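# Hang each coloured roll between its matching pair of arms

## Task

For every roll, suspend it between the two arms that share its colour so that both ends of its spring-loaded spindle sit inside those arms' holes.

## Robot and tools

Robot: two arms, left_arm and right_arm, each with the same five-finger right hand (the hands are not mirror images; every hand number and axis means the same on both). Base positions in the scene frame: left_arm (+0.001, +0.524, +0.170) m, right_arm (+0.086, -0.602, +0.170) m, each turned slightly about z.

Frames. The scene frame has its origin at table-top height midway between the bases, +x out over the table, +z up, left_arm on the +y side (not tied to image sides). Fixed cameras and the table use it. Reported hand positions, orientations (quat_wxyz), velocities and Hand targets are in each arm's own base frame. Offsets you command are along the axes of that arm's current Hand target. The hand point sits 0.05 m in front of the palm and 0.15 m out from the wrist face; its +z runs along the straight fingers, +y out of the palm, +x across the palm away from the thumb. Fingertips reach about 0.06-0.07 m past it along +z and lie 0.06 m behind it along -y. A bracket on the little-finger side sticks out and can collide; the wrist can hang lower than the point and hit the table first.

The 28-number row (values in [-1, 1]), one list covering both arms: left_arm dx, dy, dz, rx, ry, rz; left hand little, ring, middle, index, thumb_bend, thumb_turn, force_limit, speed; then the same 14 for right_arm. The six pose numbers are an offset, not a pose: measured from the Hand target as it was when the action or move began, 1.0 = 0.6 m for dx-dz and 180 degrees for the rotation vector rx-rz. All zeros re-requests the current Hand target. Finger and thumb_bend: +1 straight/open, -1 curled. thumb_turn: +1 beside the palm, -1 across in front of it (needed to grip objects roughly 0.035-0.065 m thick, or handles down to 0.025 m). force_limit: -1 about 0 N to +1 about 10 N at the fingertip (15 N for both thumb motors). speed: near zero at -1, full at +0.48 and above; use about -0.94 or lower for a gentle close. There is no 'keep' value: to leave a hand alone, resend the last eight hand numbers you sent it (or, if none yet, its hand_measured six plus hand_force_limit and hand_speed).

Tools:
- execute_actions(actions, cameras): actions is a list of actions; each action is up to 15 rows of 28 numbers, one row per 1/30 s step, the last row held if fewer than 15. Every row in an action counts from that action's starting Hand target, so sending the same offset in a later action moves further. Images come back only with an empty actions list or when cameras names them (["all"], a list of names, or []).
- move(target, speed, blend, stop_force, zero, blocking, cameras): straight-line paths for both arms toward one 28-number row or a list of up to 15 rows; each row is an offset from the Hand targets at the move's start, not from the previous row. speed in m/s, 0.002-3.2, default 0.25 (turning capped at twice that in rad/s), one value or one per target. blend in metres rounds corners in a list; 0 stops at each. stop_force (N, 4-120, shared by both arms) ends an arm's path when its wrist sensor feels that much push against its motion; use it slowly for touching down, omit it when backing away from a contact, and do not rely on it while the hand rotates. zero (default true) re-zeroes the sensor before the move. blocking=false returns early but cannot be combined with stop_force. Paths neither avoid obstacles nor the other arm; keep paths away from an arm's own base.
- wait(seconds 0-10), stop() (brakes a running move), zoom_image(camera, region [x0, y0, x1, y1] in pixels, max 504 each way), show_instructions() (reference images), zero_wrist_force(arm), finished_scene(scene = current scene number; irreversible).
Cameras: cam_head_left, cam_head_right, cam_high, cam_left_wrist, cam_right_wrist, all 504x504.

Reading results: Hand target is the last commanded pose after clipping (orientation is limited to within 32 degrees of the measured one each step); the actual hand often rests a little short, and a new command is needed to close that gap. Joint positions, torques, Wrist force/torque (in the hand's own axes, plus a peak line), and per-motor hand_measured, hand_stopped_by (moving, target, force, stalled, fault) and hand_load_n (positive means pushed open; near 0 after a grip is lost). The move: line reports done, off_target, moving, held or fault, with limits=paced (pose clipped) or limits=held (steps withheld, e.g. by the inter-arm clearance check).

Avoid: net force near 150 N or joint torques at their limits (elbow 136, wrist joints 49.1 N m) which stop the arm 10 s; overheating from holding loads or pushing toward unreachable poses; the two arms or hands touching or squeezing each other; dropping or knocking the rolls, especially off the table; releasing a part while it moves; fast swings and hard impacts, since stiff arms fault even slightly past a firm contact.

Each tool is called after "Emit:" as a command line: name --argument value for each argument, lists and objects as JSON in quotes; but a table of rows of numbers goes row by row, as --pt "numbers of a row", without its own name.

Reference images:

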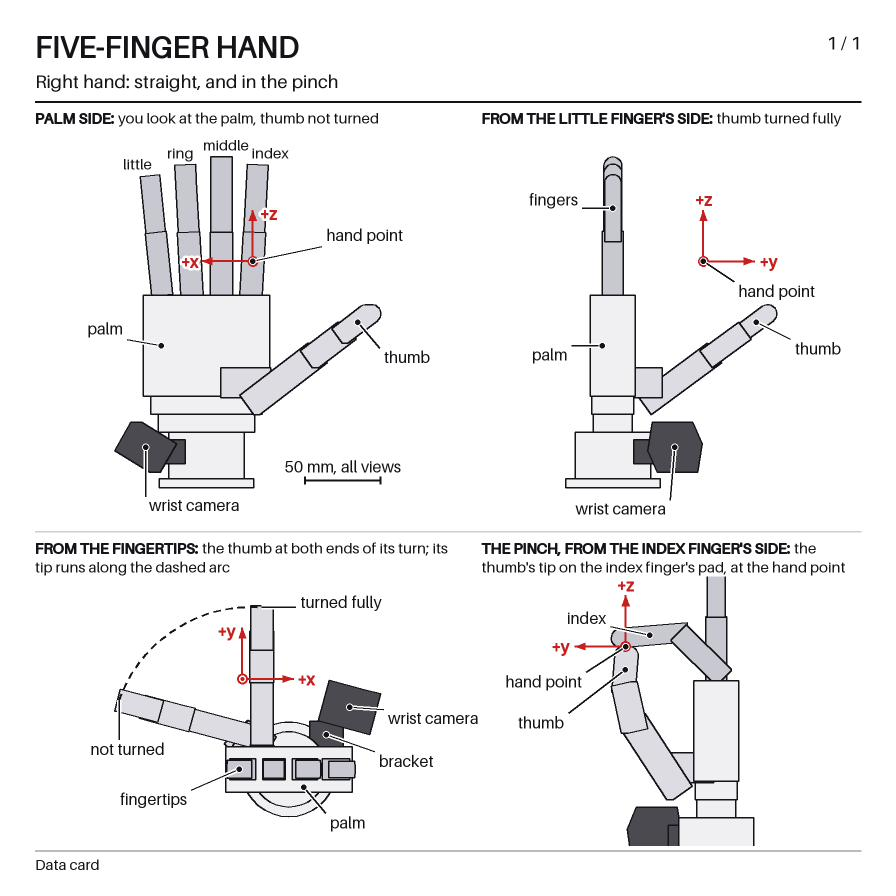

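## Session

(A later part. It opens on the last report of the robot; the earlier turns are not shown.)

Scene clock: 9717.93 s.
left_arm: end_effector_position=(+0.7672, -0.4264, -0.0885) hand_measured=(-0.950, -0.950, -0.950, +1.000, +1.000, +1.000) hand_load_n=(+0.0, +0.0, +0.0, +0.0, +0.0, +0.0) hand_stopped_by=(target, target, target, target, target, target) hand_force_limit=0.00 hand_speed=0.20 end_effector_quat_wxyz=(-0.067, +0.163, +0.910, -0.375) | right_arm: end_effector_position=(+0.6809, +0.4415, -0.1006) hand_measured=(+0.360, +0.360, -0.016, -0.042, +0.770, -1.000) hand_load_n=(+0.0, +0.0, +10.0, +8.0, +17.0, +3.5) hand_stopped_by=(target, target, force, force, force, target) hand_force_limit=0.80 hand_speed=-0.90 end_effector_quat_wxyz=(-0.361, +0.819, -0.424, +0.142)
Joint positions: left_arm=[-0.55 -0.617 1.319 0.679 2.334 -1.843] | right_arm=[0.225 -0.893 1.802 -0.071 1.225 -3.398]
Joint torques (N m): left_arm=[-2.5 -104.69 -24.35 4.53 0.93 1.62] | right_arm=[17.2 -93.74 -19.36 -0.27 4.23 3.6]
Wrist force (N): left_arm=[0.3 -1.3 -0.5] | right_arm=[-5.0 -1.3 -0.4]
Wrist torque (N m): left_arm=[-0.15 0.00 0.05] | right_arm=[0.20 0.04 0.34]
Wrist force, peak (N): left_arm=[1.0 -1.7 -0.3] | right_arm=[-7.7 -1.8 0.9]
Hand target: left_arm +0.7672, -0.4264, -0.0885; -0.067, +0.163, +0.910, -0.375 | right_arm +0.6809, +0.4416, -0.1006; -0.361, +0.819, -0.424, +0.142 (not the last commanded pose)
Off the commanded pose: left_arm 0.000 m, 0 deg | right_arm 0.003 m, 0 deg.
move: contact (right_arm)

Emit:
execute_actions --actions '[]'

Emit:
zoom_image --camera "cam_head_left" --region '[305, 310, 365, 370]'

Emit:
zoom_image --camera "cam_head_right" --region '[315, 310, 375, 370]'

Emit:
zoom_image --camera "cam_high" --region '[165, 180, 225, 240]'

Emit:
zoom_image --camera "cam_right_wrist" --region '[304, 0, 504, 200]'

Scene clock: 9723.83 s.
left_arm: end_effector_position=(+0.7672, -0.4264, -0.0885) hand_measured=(-0.950, -0.950, -0.950, +1.000, +1.000, +1.000) hand_load_n=(+0.5, +0.0, +0.0, +0.0, +0.0, +0.0) hand_stopped_by=(target, target, target, target, target, target) hand_force_limit=0.00 hand_speed=0.20 end_effector_quat_wxyz=(-0.067, +0.163, +0.910, -0.375) | right_arm: end_effector_position=(+0.6809, +0.4416, -0.1006) hand_measured=(+0.360, +0.360, -0.016, -0.042, +0.770, -1.000) hand_load_n=(+0.0, +0.0, +10.0, +8.0, +17.0, +3.5) hand_stopped_by=(target, target, force, force, force, target) hand_force_limit=0.80 hand_speed=-0.90 end_effector_quat_wxyz=(-0.361, +0.819, -0.424, +0.142)
Joint positions: left_arm=[-0.55 -0.617 1.319 0.679 2.334 -1.843] | right_arm=[0.225 -0.893 1.802 -0.071 1.225 -3.398]
Joint velocities: within noise
Joint torques (N m): left_arm=[0.33 -102.62 -23.16 4.52 0.81 1.63] | right_arm=[16.5 -94.29 -17.39 -0.03 2.91 3.74]
Wrist force (N): left_arm=[0.7 -1.4 -0.2] | right_arm=[-4.5 -1.2 -0.2]
Wrist torque (N m): left_arm=[-0.19 -0.08 0.06] | right_arm=[0.19 0.01 0.34]
Wrist force, peak (N): left_arm=[0.6 -1.8 -0.1] | right_arm=[-5.1 -1.3 -0.5]
Hand target: left_arm +0.7672, -0.4264, -0.0885; -0.067, +0.163, +0.910, -0.375 | right_arm +0.6809, +0.4416, -0.1006; -0.361, +0.819, -0.424, +0.142 (not the last commanded pose)
Off the commanded pose: left_arm 0.000 m, 0 deg | right_arm 0.003 m, 0 deg.
camera_calibration:
cam_left_wrist: T_world_to_cam=[[-0.00540515, 0.720224, -0.69372, 0.247196], [0.936763, 0.246402, 0.248518, -0.598842], [0.349923, -0.648508, -0.676011, -0.48782], [0, 0, 0, 1]] pos_world=[0.733009, -0.346836, -0.00946443]
cam_right_wrist: T_world_to_cam=[[-0.433171, -0.552328, -0.712248, 0.469286], [-0.901084, 0.247633, 0.355984, 0.525438], [-0.0202435, 0.795997, -0.604962, -0.287663], [0, 0, 0, 1]] pos_world=[0.670922, 0.358062, -0.026825]

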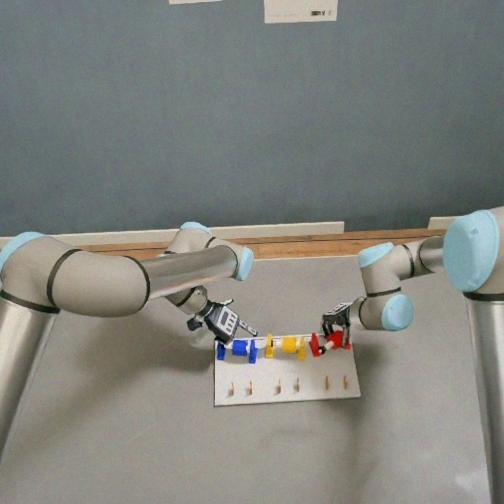

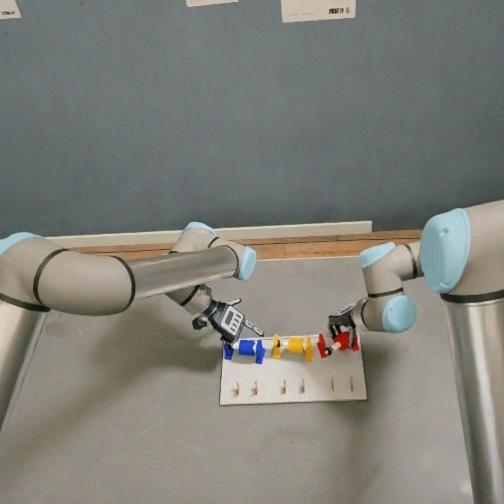

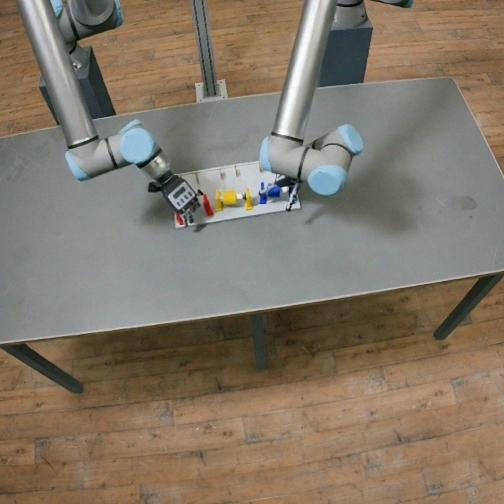

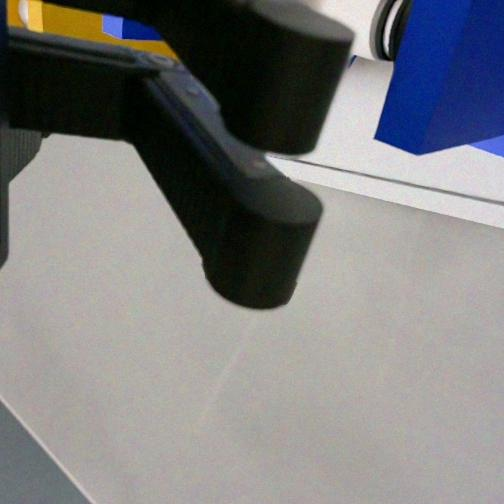

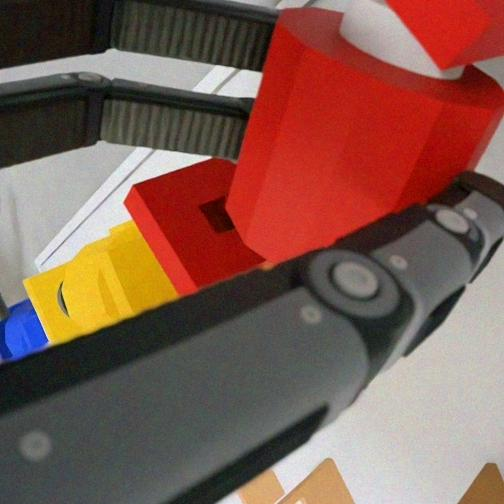

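Scaled by 8.400 from the camera's 504x504 image, which has a finer 720x720 frame.

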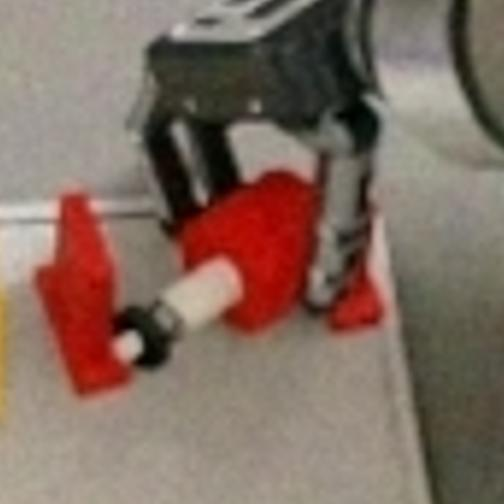

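Scaled by 8.400 from the camera's 504x504 image, which has a finer 720x720 frame.

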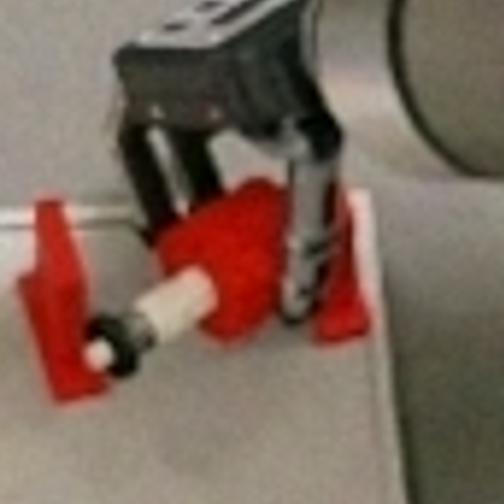

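Scaled by 8.400 from the camera's 504x504 image, which has a finer 720x720 frame.

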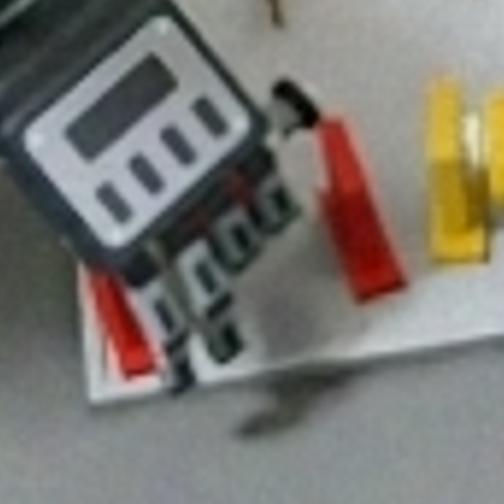

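Scaled by 2.520 from the camera's 504x504 image, which has a finer 720x720 frame.

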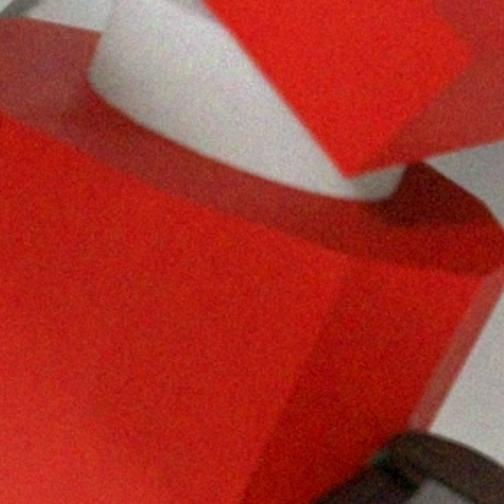

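Emit:
move --pt "0 0 0 0 0 0 -0.95 -0.95 -0.95 1 1 1 0 0.2 -0.004 0 0 0 0 0 0.36 0.36 -0.3 -0.3 0 -1 0.8 -0.9" --pt "0 0 0 0 0 0 -0.95 -0.95 -0.95 1 1 1 0 0.2 -0.004 -0.00176 0.00178 0 0 0 0.36 0.36 -0.3 -0.3 0 -1 0.8 -0.9" --speed 0.02

Emit:
move --target '[0,0,0,0,0,0,-0.95,-0.95,-0.95,1,1,1,0,0.2,0.02,0,0,0,0,0,0.36,0.36,-0.3,-0.3,0,-1,0.8,-0.9]' --speed 0.01 --stop_force 5 --cameras '["cam_right_wrist","cam_high"]'

Emit:
zoom_image --camera "cam_right_wrist" --region '[304, 0, 504, 200]'

Scene clock: 9765.27 s.
left_arm: end_effector_position=(+0.7672, -0.4264, -0.0885) hand_measured=(-0.950, -0.950, -0.950, +1.000, +1.000, +1.000) hand_load_n=(+0.0, +0.5, +0.0, +0.0, +0.0, +0.0) hand_stopped_by=(target, target, target, target, target, target) hand_force_limit=0.00 hand_speed=0.20 end_effector_quat_wxyz=(-0.067, +0.163, +0.910, -0.375) | right_arm: end_effector_position=(+0.6807, +0.4445, -0.1004) hand_measured=(+0.360, +0.360, -0.016, -0.042, +0.770, -1.000) hand_load_n=(+0.0, +0.0, +10.0, +6.5, +17.5, +0.5) hand_stopped_by=(target, target, force, force, force, target) hand_force_limit=0.80 hand_speed=-0.90 end_effector_quat_wxyz=(-0.361, +0.819, -0.424, +0.142)
Joint positions: left_arm=[-0.55 -0.617 1.319 0.679 2.334 -1.843] | right_arm=[0.23 -0.892 1.799 -0.071 1.228 -3.395]
Joint torques (N m): left_arm=[-3.08 -102.58 -24.48 4.34 0.96 1.78] | right_arm=[8.61 -85.48 -20.87 2.75 2.25 2.68]
Wrist force (N): left_arm=[0.6 -1.1 -0.3] | right_arm=[0.0 -0.3 -1.4]
Wrist torque (N m): left_arm=[-0.15 -0.06 0.06] | right_arm=[0.17 -0.01 0.00]
Wrist force, peak (N): left_arm=[0.5 -1.7 -0.5] | right_arm=[-5.0 -1.3 -0.7]
Hand target: left_arm +0.7672, -0.4264, -0.0885; -0.067, +0.163, +0.910, -0.375 | right_arm +0.6806, +0.4444, -0.1004; -0.361, +0.819, -0.424, +0.142
Off the commanded pose: left_arm 0.000 m, 0 deg | right_arm 0.000 m, 0 deg.
move: done

Scene clock: 9766.70 s.
left_arm: end_effector_position=(+0.7672, -0.4264, -0.0885) hand_measured=(-0.950, -0.950, -0.950, +1.000, +1.000, +1.000) hand_load_n=(+0.0, +0.0, +0.0, +0.0, +0.0, +0.0) hand_stopped_by=(target, target, target, target, target, target) hand_force_limit=0.00 hand_speed=0.20 end_effector_quat_wxyz=(-0.067, +0.163, +0.910, -0.375) | right_arm: end_effector_position=(+0.6823, +0.4421, -0.1006) hand_measured=(+0.360, +0.360, -0.016, -0.042, +0.770, -1.000) hand_load_n=(+0.0, +0.0, +10.5, +7.5, +16.5, +2.5) hand_stopped_by=(target, target, force, force, force, target) hand_force_limit=0.80 hand_speed=-0.90 end_effector_quat_wxyz=(-0.361, +0.819, -0.424, +0.142)
Joint positions: left_arm=[-0.55 -0.617 1.319 0.679 2.334 -1.843] | right_arm=[0.226 -0.891 1.798 -0.069 1.226 -3.398]
Joint torques (N m): left_arm=[-1.45 -102.24 -24.22 5.02 0.91 1.71] | right_arm=[16.93 -95.88 -16.79 -0.14 3.94 3.7]
Wrist force (N): left_arm=[0.3 -1.3 0.3] | right_arm=[-4.2 -1.1 -0.2]
Wrist torque (N m): left_arm=[-0.21 -0.03 0.05] | right_arm=[0.24 0.03 0.30]
Wrist force, peak (N): left_arm=[0.3 -1.7 -0.8] | right_arm=[-8.7 -2.3 1.9]
Hand target: left_arm +0.7672, -0.4264, -0.0885; -0.067, +0.163, +0.910, -0.375 | right_arm +0.6823, +0.4421, -0.1006; -0.361, +0.819, -0.424, +0.142 (not the last commanded pose)
Off the commanded pose: left_arm 0.000 m, 0 deg | right_arm 0.009 m, 0 deg.
move: contact (right_arm)
camera_calibration:
cam_right_wrist: T_world_to_cam=[[-0.433184, -0.552359, -0.712216, 0.470189], [-0.901076, 0.24757, 0.356049, 0.526595], [-0.0203433, 0.795995, -0.604961, -0.287965], [0, 0, 0, 1]] pos_world=[0.672322, 0.358563, -0.0268253]
Images, in order (width x height): cam_high 504x504, cam_right_wrist 504x504.

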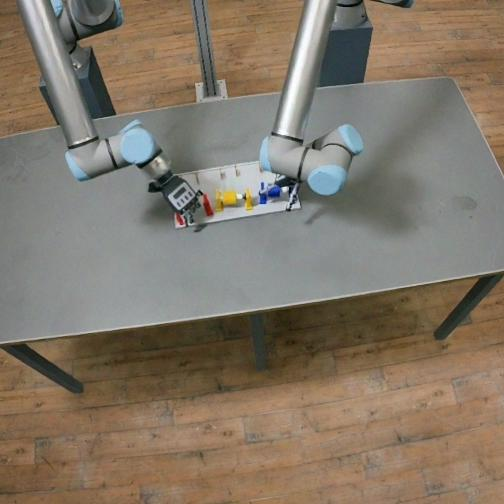

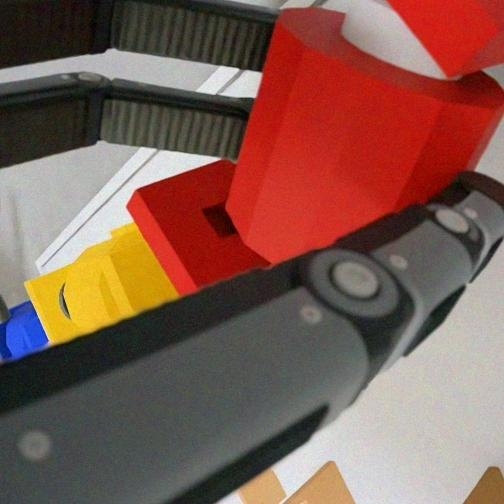

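Scaled by 2.520 from the camera's 504x504 image, which has a finer 720x720 frame.

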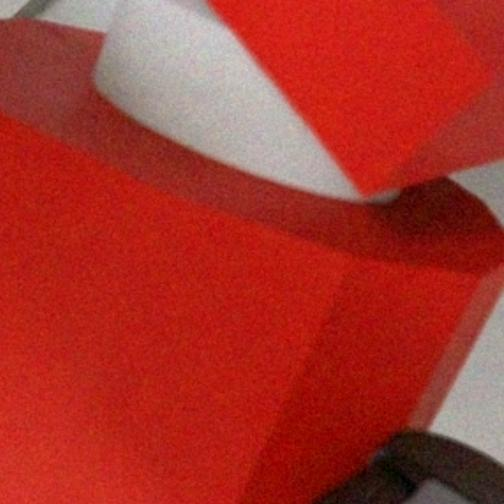

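Emit:
zoom_image --camera "cam_right_wrist" --region '[330, 0, 410, 60]'

Scaled by 6.300 from the camera's 504x504 image, which has a finer 720x720 frame.

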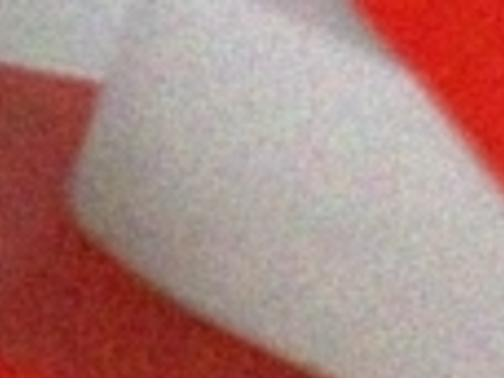

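Emit:
move --target '[0,0,0,0,0,0,-0.95,-0.95,-0.95,1,1,1,0,0.2,0,-0.00469,0.00475,0,0,0,0.36,0.36,-0.3,-0.3,0,-1,0.8,-0.9]' --speed 0.008 --stop_force 5

Scene clock: 9787.33 s.
left_arm: end_effector_position=(+0.7672, -0.4264, -0.0885) hand_measured=(-0.950, -0.950, -0.950, +1.000, +1.000, +1.000) hand_load_n=(+0.0, +0.0, +0.0, +0.0, +0.0, +0.0) hand_stopped_by=(target, target, target, target, target, target) hand_force_limit=0.00 hand_speed=0.20 end_effector_quat_wxyz=(-0.067, +0.163, +0.910, -0.375) | right_arm: end_effector_position=(+0.6855, +0.4445, -0.1007) hand_measured=(+0.360, +0.360, -0.016, -0.042, +0.770, -1.000) hand_load_n=(+0.0, +0.0, +10.0, +6.5, +17.5, +0.0) hand_stopped_by=(target, target, force, force, force, target) hand_force_limit=0.80 hand_speed=-0.90 end_effector_quat_wxyz=(-0.361, +0.819, -0.424, +0.142)
Joint positions: left_arm=[-0.55 -0.617 1.319 0.679 2.334 -1.843] | right_arm=[0.228 -0.887 1.789 -0.065 1.227 -3.396]
Joint torques (N m): left_arm=[-0.92 -103.48 -23.45 4.42 0.8 1.82] | right_arm=[-1.73 -92.76 -17.19 0.65 -0.12 0.21]
Wrist force (N): left_arm=[0.3 -1.5 -0.5] | right_arm=[-0.1 -0.3 -1.7]
Wrist torque (N m): left_arm=[-0.20 -0.01 0.04] | right_arm=[0.21 0.00 -0.02]
Wrist force, peak (N): left_arm=[0.4 -2.0 0.0] | right_arm=[-4.5 -1.4 -0.4]
Hand target: left_arm +0.7672, -0.4264, -0.0885; -0.067, +0.163, +0.910, -0.375 | right_arm +0.6855, +0.4445, -0.1006; -0.361, +0.819, -0.424, +0.142
Off the commanded pose: left_arm 0.000 m, 0 deg | right_arm 0.000 m, 0 deg.
move: done

Emit:
move --target '[0,0,0,0,0,0,-0.95,-0.95,-0.95,1,1,1,0,0.2,-0.005,0.00291,-0.00651,0,0,0,0.36,0.36,-0.3,-0.3,0,-1,0.8,-0.9]' --speed 0.02

Emit:
move --target '[0,0,0,0,0,0,-0.95,-0.95,-0.95,1,1,1,0,0.2,0.02,0,0,0,0,0,0.36,0.36,-0.3,-0.3,0,-1,0.8,-0.9]' --speed 0.01 --stop_force 5

Scene clock: 9819.33 s.
left_arm: end_effector_position=(+0.7672, -0.4264, -0.0885) hand_measured=(-0.950, -0.950, -0.950, +1.000, +1.000, +1.000) hand_load_n=(+0.0, +0.0, +0.0, +0.0, +0.0, +0.0) hand_stopped_by=(target, target, target, target, target, target) hand_force_limit=0.00 hand_speed=0.20 end_effector_quat_wxyz=(-0.067, +0.163, +0.910, -0.375) | right_arm: end_effector_position=(+0.6805, +0.4444, -0.0989) hand_measured=(+0.360, +0.360, -0.016, -0.042, +0.770, -1.000) hand_load_n=(+0.0, +0.0, +10.5, +6.5, +17.5, +0.5) hand_stopped_by=(target, target, force, force, force, target) hand_force_limit=0.80 hand_speed=-0.90 end_effector_quat_wxyz=(-0.361, +0.819, -0.424, +0.142)
Joint positions: left_arm=[-0.55 -0.617 1.319 0.679 2.334 -1.843] | right_arm=[0.23 -0.894 1.799 -0.068 1.228 -3.395]
Joint torques (N m): left_arm=[-0.3 -101.36 -24.1 4.36 1.13 1.89] | right_arm=[18.47 -81.99 -29.89 0.77 2.69 3.53]
Wrist force (N): left_arm=[0.0 -1.3 -0.4] | right_arm=[-0.3 -0.3 -1.7]
Wrist torque (N m): left_arm=[-0.17 0.04 0.02] | right_arm=[0.20 0.04 -0.02]
Wrist force, peak (N): left_arm=[0.5 -2.0 -0.5] | right_arm=[0.1 -0.4 -2.2]
Hand target: left_arm +0.7672, -0.4264, -0.0885; -0.067, +0.163, +0.910, -0.375 | right_arm +0.6806, +0.4444, -0.0989; -0.361, +0.819, -0.424, +0.142
Off the commanded pose: left_arm 0.000 m, 0 deg | right_arm 0.000 m, 0 deg.
move: done

Scene clock: 9820.83 s.
left_arm: end_effector_position=(+0.7672, -0.4264, -0.0885) hand_measured=(-0.950, -0.950, -0.950, +1.000, +1.000, +1.000) hand_load_n=(+0.0, +0.0, +0.5, +0.0, +0.0, +0.0) hand_stopped_by=(target, target, target, target, target, target) hand_force_limit=0.00 hand_speed=0.20 end_effector_quat_wxyz=(-0.067, +0.163, +0.910, -0.375) | right_arm: end_effector_position=(+0.6824, +0.4419, -0.0992) hand_measured=(+0.360, +0.360, -0.016, -0.042, +0.770, -1.000) hand_load_n=(+0.0, +0.0, +11.0, +6.5, +17.5, +3.5) hand_stopped_by=(target, target, force, force, force, target) hand_force_limit=0.80 hand_speed=-0.90 end_effector_quat_wxyz=(-0.361, +0.819, -0.424, +0.142)
Joint positions: left_arm=[-0.55 -0.617 1.319 0.679 2.334 -1.843] | right_arm=[0.225 -0.893 1.798 -0.067 1.225 -3.398]
Joint torques (N m): left_arm=[-0.49 -103.07 -23.61 4.59 1.02 1.74] | right_arm=[18.46 -95.44 -19.01 -0.36 3.38 3.76]
Wrist force (N): left_arm=[0.4 -0.9 -0.3] | right_arm=[-2.6 0.5 -0.6]
Wrist torque (N m): left_arm=[-0.11 -0.03 0.06] | right_arm=[0.22 -0.04 0.36]
Wrist force, peak (N): left_arm=[0.7 -1.6 -0.5] | right_arm=[-7.7 -0.3 1.0]
Hand target: left_arm +0.7672, -0.4264, -0.0885; -0.067, +0.163, +0.910, -0.375 | right_arm +0.6824, +0.4419, -0.0992; -0.361, +0.819, -0.424, +0.142 (not the last commanded pose)
Off the commanded pose: left_arm 0.000 m, 0 deg | right_arm 0.009 m, 0 deg.
move: contact (right_arm)

Emit:
move --target '[0,0,0,0,0,0,-0.95,-0.95,-0.95,1,1,1,0,0.2,-0.005,-0.00084,-0.00271,0,0,0,0.36,0.36,-0.3,-0.3,0,-1,0.8,-0.9]' --speed 0.02

Emit:
move --target '[0,0,0,0,0,0,-0.95,-0.95,-0.95,1,1,1,0,0.2,0.02,0,0,0,0,0,0.36,0.36,-0.3,-0.3,0,-1,0.8,-0.9]' --speed 0.01 --stop_force 5

Scene clock: 9860.83 s.
left_arm: end_effector_position=(+0.7672, -0.4264, -0.0885) hand_measured=(-0.950, -0.950, -0.950, +1.000, +1.000, +1.000) hand_load_n=(+0.0, +0.5, +0.0, +0.0, +0.5, +0.0) hand_stopped_by=(target, target, target, target, target, target) hand_force_limit=0.00 hand_speed=0.20 end_effector_quat_wxyz=(-0.067, +0.163, +0.910, -0.375) | right_arm: end_effector_position=(+0.6800, +0.4438, -0.0974) hand_measured=(+0.360, +0.360, -0.016, -0.042, +0.770, -1.000) hand_load_n=(-0.5, +0.0, +11.5, +5.5, +17.5, +1.0) hand_stopped_by=(target, target, force, force, force, target) hand_force_limit=0.80 hand_speed=-0.90 end_effector_quat_wxyz=(-0.361, +0.819, -0.424, +0.142)
Joint positions: left_arm=[-0.55 -0.617 1.319 0.679 2.334 -1.843] | right_arm=[0.229 -0.897 1.801 -0.067 1.228 -3.395]
Joint torques (N m): left_arm=[0.75 -103.16 -24.69 4.51 1.06 1.72] | right_arm=[10.76 -86.12 -20.61 2.15 2.46 2.97]
Wrist force (N): left_arm=[0.4 -1.2 -0.2] | right_arm=[-0.4 -0.1 -1.6]
Wrist torque (N m): left_arm=[-0.17 -0.03 0.05] | right_arm=[0.22 0.06 -0.03]
Wrist force, peak (N): left_arm=[0.6 -1.8 -0.1] | right_arm=[-3.2 0.2 -0.6]
Hand target: left_arm +0.7672, -0.4264, -0.0885; -0.067, +0.163, +0.910, -0.375 | right_arm +0.6801, +0.4437, -0.0974; -0.361, +0.819, -0.424, +0.142
Off the commanded pose: left_arm 0.000 m, 0 deg | right_arm 0.000 m, 0 deg.
move: done

Scene clock: 9862.13 s.
left_arm: end_effector_position=(+0.7672, -0.4264, -0.0885) hand_measured=(-0.950, -0.950, -0.950, +1.000, +1.000, +1.000) hand_load_n=(+0.0, +0.0, +0.0, +0.0, +0.0, -0.5) hand_stopped_by=(target, target, target, target, target, target) hand_force_limit=0.00 hand_speed=0.20 end_effector_quat_wxyz=(-0.067, +0.163, +0.910, -0.375) | right_arm: end_effector_position=(+0.6807, +0.4428, -0.0975) hand_measured=(+0.360, +0.360, -0.016, -0.042, +0.770, -1.000) hand_load_n=(+0.0, +0.0, +12.0, +5.0, +17.5, +3.0) hand_stopped_by=(target, target, force, force, force, target) hand_force_limit=0.80 hand_speed=-0.90 end_effector_quat_wxyz=(-0.361, +0.819, -0.424, +0.142)
Joint positions: left_arm=[-0.55 -0.617 1.319 0.679 2.334 -1.843] | right_arm=[0.227 -0.896 1.8 -0.066 1.226 -3.397]
Joint torques (N m): left_arm=[-0.13 -101.08 -24.7 4.21 0.82 1.85] | right_arm=[19.2 -98.34 -18.27 -0.03 3.42 3.93]
Wrist force (N): left_arm=[0.4 -1.5 -0.1] | right_arm=[-2.5 0.2 -0.7]
Wrist torque (N m): left_arm=[-0.22 -0.03 0.04] | right_arm=[0.24 -0.01 0.27]
Wrist force, peak (N): left_arm=[0.3 -1.7 -0.4] | right_arm=[-7.7 -0.2 0.5]
Hand target: left_arm +0.7672, -0.4264, -0.0885; -0.067, +0.163, +0.910, -0.375 | right_arm +0.6807, +0.4428, -0.0975; -0.361, +0.819, -0.424, +0.142 (not the last commanded pose)
Off the commanded pose: left_arm 0.000 m, 0 deg | right_arm 0.011 m, 0 deg.
move: contact (right_arm)

Emit:
move --target '[0,0,0,0,0,0,-0.95,-0.95,-0.95,1,1,1,0,0.2,-0.005,0.00214,0.00328,0,0,0,0.36,0.36,-0.3,-0.3,0,-1,0.8,-0.9]' --speed 0.02

Emit:
move --target '[0,0,0,0,0,0,-0.95,-0.95,-0.95,1,1,1,0,0.2,0.02,0,0,0,0,0,0.36,0.36,-0.3,-0.3,0,-1,0.8,-0.9]' --speed 0.01 --stop_force 5 --cameras '["cam_right_wrist","cam_high","cam_head_right"]'

Emit:
zoom_image --camera "cam_right_wrist" --region '[304, 0, 504, 200]'

Emit:
zoom_image --camera "cam_high" --region '[165, 180, 225, 240]'

Scene clock: 9873.20 s.
left_arm: end_effector_position=(+0.7672, -0.4264, -0.0885) hand_measured=(-0.950, -0.950, -0.950, +1.000, +1.000, +1.000) hand_load_n=(+0.0, +0.0, +0.0, +0.0, +0.0, +0.0) hand_stopped_by=(target, target, target, target, target, target) hand_force_limit=0.00 hand_speed=0.20 end_effector_quat_wxyz=(-0.067, +0.163, +0.910, -0.375) | right_arm: end_effector_position=(+0.6791, +0.4457, -0.0996) hand_measured=(+0.360, +0.360, -0.016, -0.042, +0.770, -1.000) hand_load_n=(+0.0, +0.0, +12.0, +5.0, +17.5, +2.0) hand_stopped_by=(target, target, force, force, force, target) hand_force_limit=0.80 hand_speed=-0.90 end_effector_quat_wxyz=(-0.361, +0.819, -0.424, +0.142)
Joint positions: left_arm=[-0.55 -0.617 1.319 0.679 2.334 -1.843] | right_arm=[0.232 -0.894 1.801 -0.071 1.23 -3.393]
Joint torques (N m): left_arm=[-0.26 -100.75 -23.65 4.26 0.87 1.64] | right_arm=[5.48 -80.37 -17.77 1.45 2.13 2.78]
Wrist force (N): left_arm=[0.8 -1.2 -0.1] | right_arm=[0.1 -0.2 -1.5]
Wrist torque (N m): left_arm=[-0.18 -0.10 0.07] | right_arm=[0.20 -0.01 0.00]
Wrist force, peak (N): left_arm=[0.7 -1.7 -0.1] | right_arm=[-2.8 -0.2 -1.0]
Hand target: left_arm +0.7672, -0.4264, -0.0885; -0.067, +0.163, +0.910, -0.375 | right_arm +0.6792, +0.4456, -0.0996; -0.361, +0.819, -0.424, +0.142
Off the commanded pose: left_arm 0.000 m, 0 deg | right_arm 0.000 m, 0 deg.
move: done

Scene clock: 9874.87 s.
left_arm: end_effector_position=(+0.7672, -0.4264, -0.0885) hand_measured=(-0.950, -0.950, -0.950, +1.000, +1.000, +1.000) hand_load_n=(+0.0, +0.0, +0.0, +0.0, +0.0, +0.0) hand_stopped_by=(target, target, target, target, target, target) hand_force_limit=0.00 hand_speed=0.20 end_effector_quat_wxyz=(-0.067, +0.163, +0.910, -0.375) | right_arm: end_effector_position=(+0.6822, +0.4416, -0.1000) hand_measured=(+0.360, +0.360, -0.016, -0.042, +0.770, -1.000) hand_load_n=(+0.0, +0.0, +12.0, +6.5, +16.5, +4.5) hand_stopped_by=(target, target, force, force, force, target) hand_force_limit=0.80 hand_speed=-0.90 end_effector_quat_wxyz=(-0.361, +0.819, -0.424, +0.142)
Joint positions: left_arm=[-0.55 -0.617 1.319 0.679 2.334 -1.843] | right_arm=[0.225 -0.892 1.799 -0.068 1.225 -3.399]
Joint torques (N m): left_arm=[0.23 -102.7 -24.66 4.57 1.16 1.71] | right_arm=[16.6 -96.14 -16.79 -0.02 3.98 3.68]
Wrist force (N): left_arm=[0.0 -1.4 -0.3] | right_arm=[-4.3 -1.3 -0.4]
Wrist torque (N m): left_arm=[-0.19 0.03 0.02] | right_arm=[0.24 0.03 0.31]
Wrist force, peak (N): left_arm=[0.3 -1.9 -0.5] | right_arm=[-8.8 -2.1 1.8]
Hand target: left_arm +0.7672, -0.4264, -0.0885; -0.067, +0.163, +0.910, -0.375 | right_arm +0.6822, +0.4416, -0.1000; -0.361, +0.819, -0.424, +0.142 (not the last commanded pose)
Off the commanded pose: left_arm 0.000 m, 0 deg | right_arm 0.007 m, 0 deg.
move: contact (right_arm)
camera_calibration:
cam_right_wrist: T_world_to_cam=[[-0.433186, -0.552382, -0.712197, 0.470307], [-0.90107, 0.247409, 0.356175, 0.526472], [-0.020541, 0.79603, -0.604909, -0.287085], [0, 0, 0, 1]] pos_world=[0.672221, 0.358063, -0.0262256]
Images, in order (width x height): cam_head_right 504x504, cam_high 504x504, cam_right_wrist 504x504.

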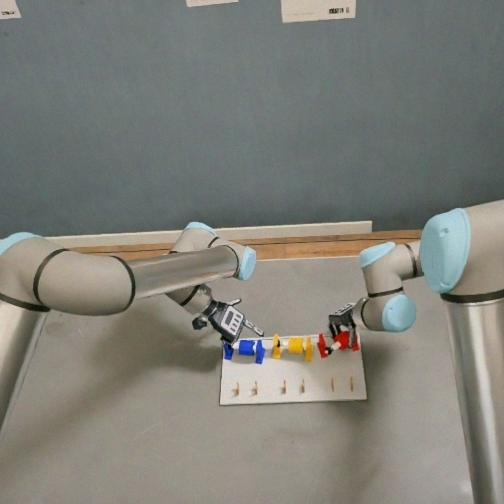

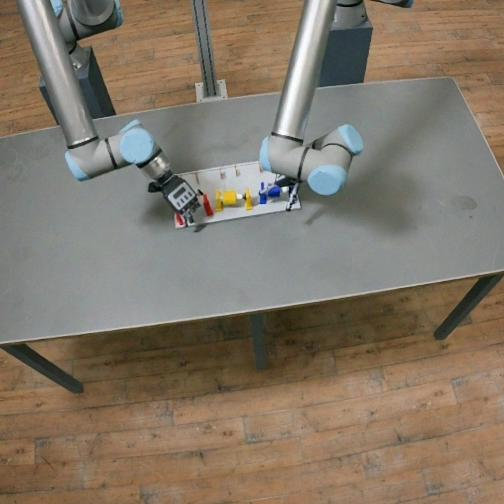

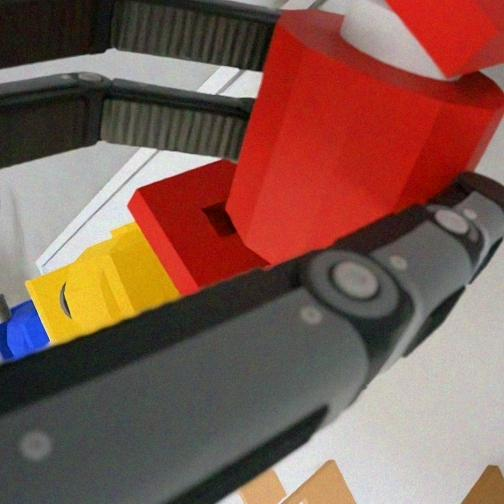

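Scaled by 2.520 from the camera's 504x504 image, which has a finer 720x720 frame.

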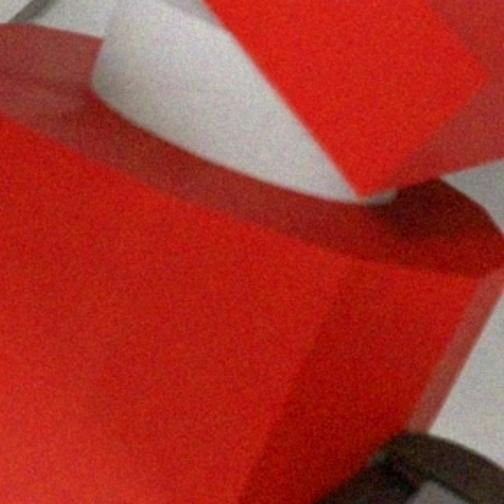

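Scaled by 8.400 from the camera's 504x504 image, which has a finer 720x720 frame.

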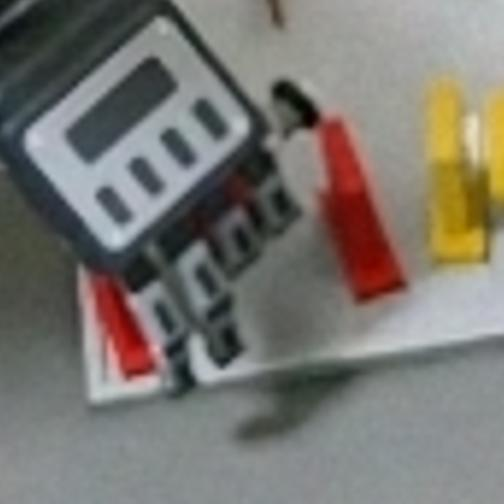

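Emit:
move --target '[0,0,0,0,0,0,-0.95,-0.95,-0.95,1,1,1,0,0.2,0.0028,-0.0055,0.0056,0.0024,0.0236,0.0233,0.36,0.36,-0.3,-0.3,0,-1,0.8,-0.9]' --speed 0.02

Emit:
move --target '[0,0,0,0,0,0,-0.95,-0.95,-0.95,1,1,1,0,0.2,0.015,0,0,0,0,0,0.36,0.36,-0.3,-0.3,0,-1,0.8,-0.9]' --speed 0.01 --stop_force 6 --zero false --cameras '["cam_right_wrist","cam_high","cam_head_right"]'

Emit:
zoom_image --camera "cam_right_wrist" --region '[304, 0, 504, 200]'

Scene clock: 9889.87 s.
left_arm: end_effector_position=(+0.7672, -0.4264, -0.0885) hand_measured=(-0.950, -0.950, -0.950, +1.000, +1.000, +1.000) hand_load_n=(+0.0, +0.0, +0.0, +0.0, +0.0, +0.0) hand_stopped_by=(target, target, target, target, target, target) hand_force_limit=0.00 hand_speed=0.20 end_effector_quat_wxyz=(-0.067, +0.163, +0.910, -0.375) | right_arm: end_effector_position=(+0.6870, +0.4431, -0.1001) hand_measured=(+0.360, +0.360, -0.016, -0.042, +0.770, -1.000) hand_load_n=(+0.0, +0.0, +11.5, +5.0, +17.5, +2.0) hand_stopped_by=(target, target, force, force, force, target) hand_force_limit=0.80 hand_speed=-0.90 end_effector_quat_wxyz=(-0.353, +0.795, -0.466, +0.160)
Joint positions: left_arm=[-0.55 -0.617 1.319 0.679 2.334 -1.843] | right_arm=[0.245 -0.899 1.807 -0.098 1.31 -3.302]
Joint torques (N m): left_arm=[0.09 -101.87 -24.38 4.36 1.18 1.69] | right_arm=[8.86 -93.14 -18.29 1.52 -0.92 -2.57]
Wrist force (N): left_arm=[0.6 -1.2 0.2] | right_arm=[0.2 0.2 -1.6]
Wrist torque (N m): left_arm=[-0.19 -0.07 0.06] | right_arm=[0.21 0.02 -0.02]
Wrist force, peak (N): left_arm=[0.2 -2.0 -0.3] | right_arm=[-4.7 -1.3 -0.3]
Hand target: left_arm +0.7672, -0.4264, -0.0885; -0.067, +0.163, +0.910, -0.375 | right_arm +0.6870, +0.4431, -0.1001; -0.353, +0.795, -0.466, +0.160
Off the commanded pose: left_arm 0.000 m, 0 deg | right_arm 0.000 m, 0 deg.
move: done

Scene clock: 9891.13 s.
left_arm: end_effector_position=(+0.7672, -0.4264, -0.0885) hand_measured=(-0.950, -0.950, -0.950, +1.000, +1.000, +1.000) hand_load_n=(+0.0, +0.0, +0.0, +0.0, +0.0, +0.0) hand_stopped_by=(target, target, target, target, target, target) hand_force_limit=0.00 hand_speed=0.20 end_effector_quat_wxyz=(-0.067, +0.163, +0.910, -0.375) | right_arm: end_effector_position=(+0.6873, +0.4424, -0.1001) hand_measured=(+0.360, +0.360, -0.016, -0.042, +0.770, -1.000) hand_load_n=(+0.0, +0.0, +12.5, +4.0, +17.5, +3.0) hand_stopped_by=(target, target, force, force, force, target) hand_force_limit=0.80 hand_speed=-0.90 end_effector_quat_wxyz=(-0.353, +0.795, -0.466, +0.160)
Joint positions: left_arm=[-0.55 -0.617 1.319 0.679 2.334 -1.843] | right_arm=[0.244 -0.899 1.807 -0.098 1.309 -3.304]
Joint torques (N m): left_arm=[0.22 -101.36 -24.52 4.68 0.75 1.89] | right_arm=[19.64 -95.49 -27.15 -0.2 3.19 4.1]
Wrist force (N): left_arm=[0.1 -1.6 0.0] | right_arm=[-0.6 0.4 -0.7]
Wrist torque (N m): left_arm=[-0.24 0.01 0.02] | right_arm=[0.14 0.04 0.21]
Wrist force, peak (N): left_arm=[0.4 -1.9 -0.1] | right_arm=[-6.6 1.2 -0.8]
Hand target: left_arm +0.7672, -0.4264, -0.0885; -0.067, +0.163, +0.910, -0.375 | right_arm +0.6873, +0.4424, -0.1001; -0.353, +0.795, -0.466, +0.160 (not the last commanded pose)
Off the commanded pose: left_arm 0.000 m, 0 deg | right_arm 0.008 m, 0 deg.
move: contact (right_arm)
camera_calibration:
cam_right_wrist: T_world_to_cam=[[-0.488481, -0.50424, -0.712129, 0.489629], [-0.870351, 0.339782, 0.356422, 0.46904], [0.0622461, 0.793908, -0.604843, -0.343609], [0, 0, 0, 1]] pos_world=[0.668792, 0.360313, -0.0263264]
Images, in order (width x height): cam_head_right 504x504, cam_high 504x504, cam_right_wrist 504x504.

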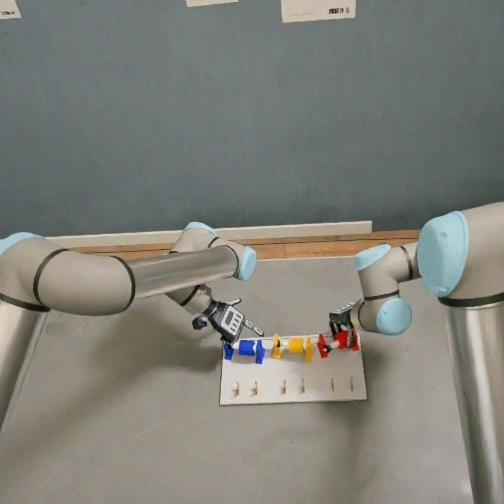

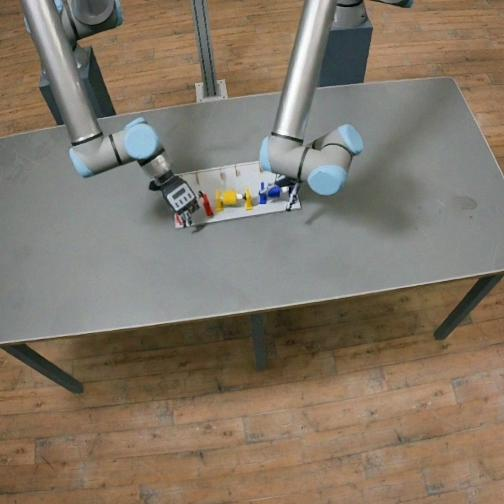

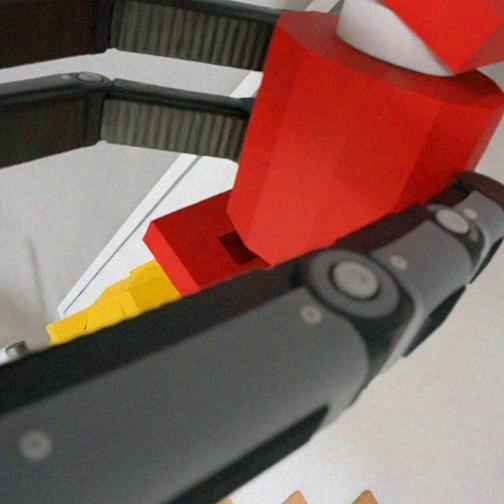

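Scaled by 2.520 from the camera's 504x504 image, which has a finer 720x720 frame.

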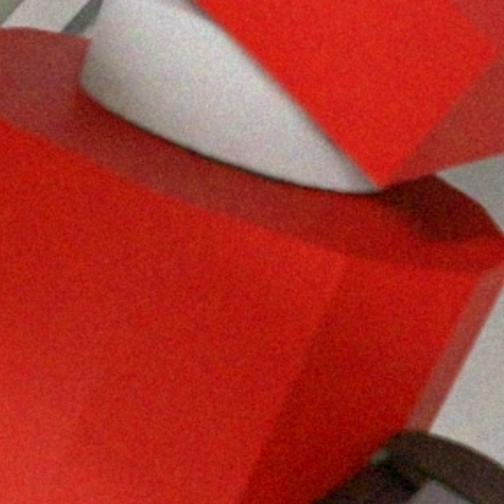

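Emit:
move --target '[0,0,0,0,0,0,-0.95,-0.95,-0.95,1,1,1,0,0.2,0.0027,-0.0056,0.0057,0,0,0,0.36,0.36,-0.3,-0.3,0,-1,0.8,-0.9]' --speed 0.008 --stop_force 5

Scene clock: 9911.07 s.
left_arm: end_effector_position=(+0.7672, -0.4264, -0.0885) hand_measured=(-0.950, -0.950, -0.950, +1.000, +1.000, +1.000) hand_load_n=(+0.0, +0.0, +0.0, +0.0, +0.0, -0.5) hand_stopped_by=(target, target, target, target, target, target) hand_force_limit=0.00 hand_speed=0.20 end_effector_quat_wxyz=(-0.067, +0.163, +0.910, -0.375) | right_arm: end_effector_position=(+0.6884, +0.4427, -0.1001) hand_measured=(+0.360, +0.360, -0.016, -0.042, +0.770, -1.000) hand_load_n=(+0.0, +0.0, +12.5, +3.0, +17.0, +5.5) hand_stopped_by=(target, target, force, force, force, target) hand_force_limit=0.80 hand_speed=-0.90 end_effector_quat_wxyz=(-0.353, +0.795, -0.466, +0.160)
Joint positions: left_arm=[-0.55 -0.617 1.319 0.679 2.334 -1.843] | right_arm=[0.244 -0.898 1.805 -0.096 1.309 -3.304]
Joint torques (N m): left_arm=[0.38 -99.35 -25.04 4.59 0.98 1.87] | right_arm=[10.89 -95.94 -18.38 -0.61 1.17 3.27]
Wrist force (N): left_arm=[0.2 -1.3 0.0] | right_arm=[-4.9 1.0 -1.6]
Wrist torque (N m): left_arm=[-0.19 -0.01 0.04] | right_arm=[0.24 0.02 0.29]
Wrist force, peak (N): left_arm=[0.4 -1.8 -0.7] | right_arm=[-6.5 4.3 -2.7]
Hand target: left_arm +0.7672, -0.4264, -0.0885; -0.067, +0.163, +0.910, -0.375 | right_arm +0.6884, +0.4426, -0.1001; -0.353, +0.795, -0.466, +0.160 (not the last commanded pose)
Off the commanded pose: left_arm 0.000 m, 0 deg | right_arm 0.004 m, 0 deg.
move: contact (right_arm)

Emit:
zoom_image --camera "cam_high" --region '[165, 180, 225, 240]'

Emit:
zoom_image --camera "cam_head_right" --region '[315, 310, 375, 370]'

Scaled by 8.400 from the camera's 504x504 image, which has a finer 720x720 frame.
This view is cut from an older image: the scene may have changed since it was taken.

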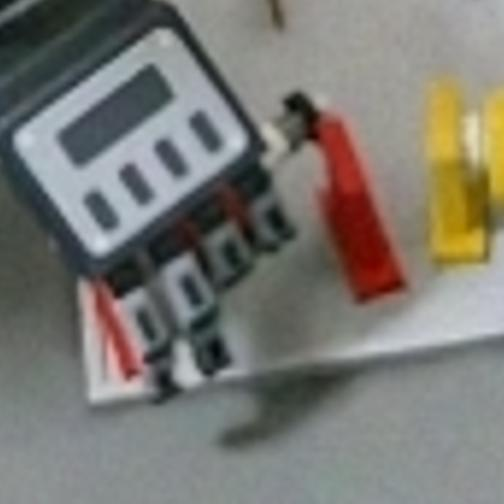

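Scaled by 8.400 from the camera's 504x504 image, which has a finer 720x720 frame.
This view is cut from an older image: the scene may have changed since it was taken.

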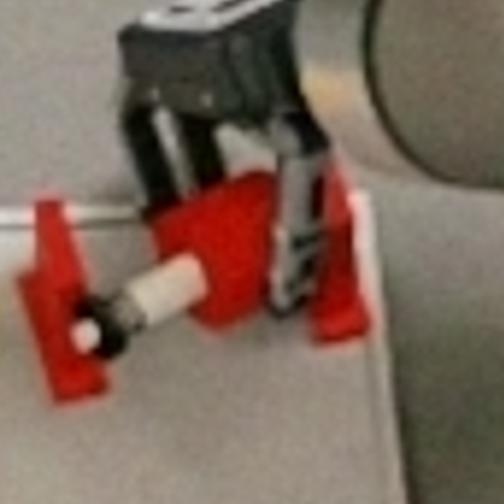

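Emit:
move --target '[0,0,0,0,0,0,-0.95,-0.95,-0.95,1,1,1,0,0.2,-0.0047,0.0050,-0.0092,-0.0024,-0.0314,-0.0154,0.36,0.36,-0.3,-0.3,0,-1,0.8,-0.9]' --speed 0.02

Emit:
move --target '[0,0,0,0,0,0,-0.95,-0.95,-0.95,1,1,1,0,0.2,0.015,0,0,0,0,0,0.36,0.36,-0.3,-0.3,0,-1,0.8,-0.9]' --speed 0.01 --stop_force 5 --cameras '["cam_right_wrist","cam_high","cam_head_left"]'

Emit:
zoom_image --camera "cam_right_wrist" --region '[304, 0, 504, 200]'

Emit:
zoom_image --camera "cam_high" --region '[165, 180, 225, 240]'

Emit:
zoom_image --camera "cam_head_left" --region '[305, 310, 365, 370]'

Scene clock: 9939.47 s.
left_arm: end_effector_position=(+0.7672, -0.4264, -0.0885) hand_measured=(-0.950, -0.950, -0.950, +1.000, +1.000, +1.000) hand_load_n=(+0.0, +0.0, +0.5, +0.0, +0.0, +0.0) hand_stopped_by=(target, target, target, target, target, target) hand_force_limit=0.00 hand_speed=0.20 end_effector_quat_wxyz=(-0.067, +0.163, +0.910, -0.375) | right_arm: end_effector_position=(+0.6818, +0.4418, -0.0982) hand_measured=(+0.360, +0.360, -0.016, -0.042, +0.770, -1.000) hand_load_n=(+0.0, -0.5, +13.5, +3.0, +16.5, +3.5) hand_stopped_by=(target, target, force, force, force, target) hand_force_limit=0.80 hand_speed=-0.90 end_effector_quat_wxyz=(-0.369, +0.815, -0.429, +0.127)
Joint positions: left_arm=[-0.55 -0.617 1.319 0.679 2.334 -1.843] | right_arm=[0.214 -0.889 1.796 -0.06 1.193 -3.385]
Joint torques (N m): left_arm=[1.92 -99.88 -24.69 4.24 0.98 1.57] | right_arm=[-4.41 -80.07 -33.36 1.81 2.36 2.9]
Wrist force (N): left_arm=[0.0 -1.5 -0.3] | right_arm=[-0.2 0.0 -1.4]
Wrist torque (N m): left_arm=[-0.20 0.03 0.02] | right_arm=[0.24 0.02 0.30]
Wrist force, peak (N): left_arm=[0.9 -1.9 -0.4] | right_arm=[-5.3 1.0 -1.5]
Hand target: left_arm +0.7672, -0.4264, -0.0885; -0.067, +0.163, +0.910, -0.375 | right_arm +0.6818, +0.4418, -0.0982; -0.369, +0.815, -0.429, +0.127
Off the commanded pose: left_arm 0.000 m, 0 deg | right_arm 0.000 m, 0 deg.
move: done

Scene clock: 9940.80 s.
left_arm: end_effector_position=(+0.7672, -0.4264, -0.0885) hand_measured=(-0.950, -0.950, -0.950, +1.000, +1.000, +1.000) hand_load_n=(+0.0, +0.0, +0.0, +0.0, +0.0, +0.0) hand_stopped_by=(target, target, target, target, target, target) hand_force_limit=0.00 hand_speed=0.20 end_effector_quat_wxyz=(-0.067, +0.163, +0.910, -0.375) | right_arm: end_effector_position=(+0.6828, +0.4405, -0.0984) hand_measured=(+0.360, +0.360, -0.016, -0.042, +0.770, -1.000) hand_load_n=(+0.0, +0.0, +14.0, +4.0, +16.5, +3.5) hand_stopped_by=(target, target, force, force, force, target) hand_force_limit=0.80 hand_speed=-0.90 end_effector_quat_wxyz=(-0.368, +0.815, -0.429, +0.127)
Joint positions: left_arm=[-0.55 -0.617 1.319 0.679 2.334 -1.843] | right_arm=[0.212 -0.889 1.795 -0.06 1.192 -3.386]
Joint torques (N m): left_arm=[1.87 -101.57 -25.36 4.47 1.26 1.73] | right_arm=[18.95 -96.78 -17.69 0.15 3.4 3.9]
Wrist force (N): left_arm=[0.7 -1.3 -0.3] | right_arm=[-2.1 0.3 1.3]
Wrist torque (N m): left_arm=[-0.17 -0.07 0.06] | right_arm=[0.24 -0.11 0.33]
Wrist force, peak (N): left_arm=[0.2 -1.8 -0.2] | right_arm=[-7.2 0.1 3.6]
Hand target: left_arm +0.7672, -0.4264, -0.0885; -0.067, +0.163, +0.910, -0.375 | right_arm +0.6828, +0.4405, -0.0984; -0.369, +0.815, -0.429, +0.127 (not the last commanded pose)
Off the commanded pose: left_arm 0.000 m, 0 deg | right_arm 0.007 m, 0 deg.
move: contact (right_arm)
camera_calibration:
cam_right_wrist: T_world_to_cam=[[-0.4471, -0.531694, -0.719307, 0.47081], [-0.893903, 0.236619, 0.380721, 0.528995], [-0.0322257, 0.813212, -0.581075, -0.282444], [0, 0, 0, 1]] pos_world=[0.674267, 0.354843, -0.0268638]
Images, in order (width x height): cam_head_left 504x504, cam_high 504x504, cam_right_wrist 504x504.

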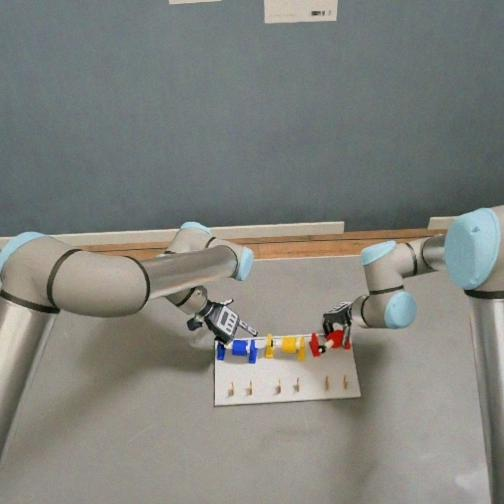

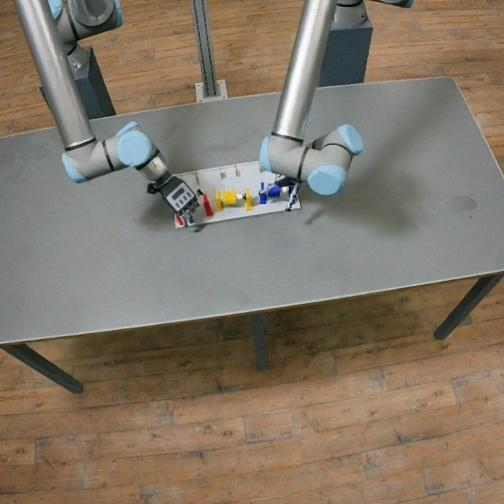

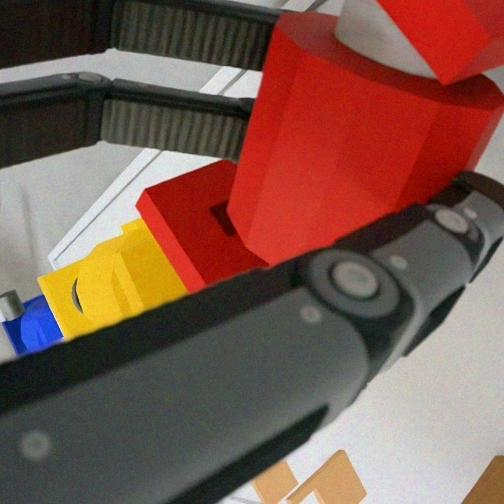

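Scaled by 2.520 from the camera's 504x504 image, which has a finer 720x720 frame.

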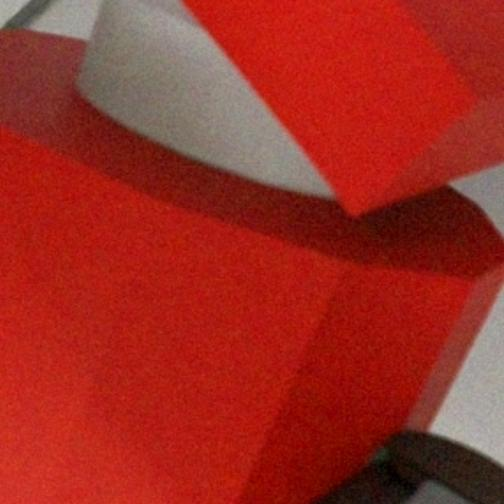

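Scaled by 8.400 from the camera's 504x504 image, which has a finer 720x720 frame.

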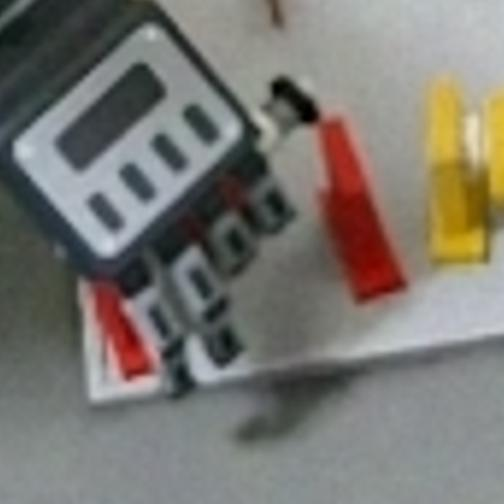

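Scaled by 8.400 from the camera's 504x504 image, which has a finer 720x720 frame.

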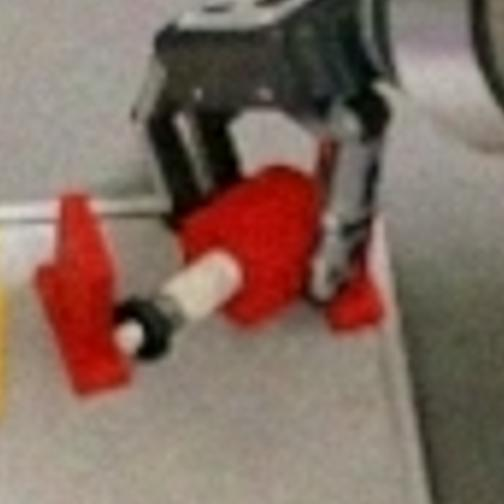

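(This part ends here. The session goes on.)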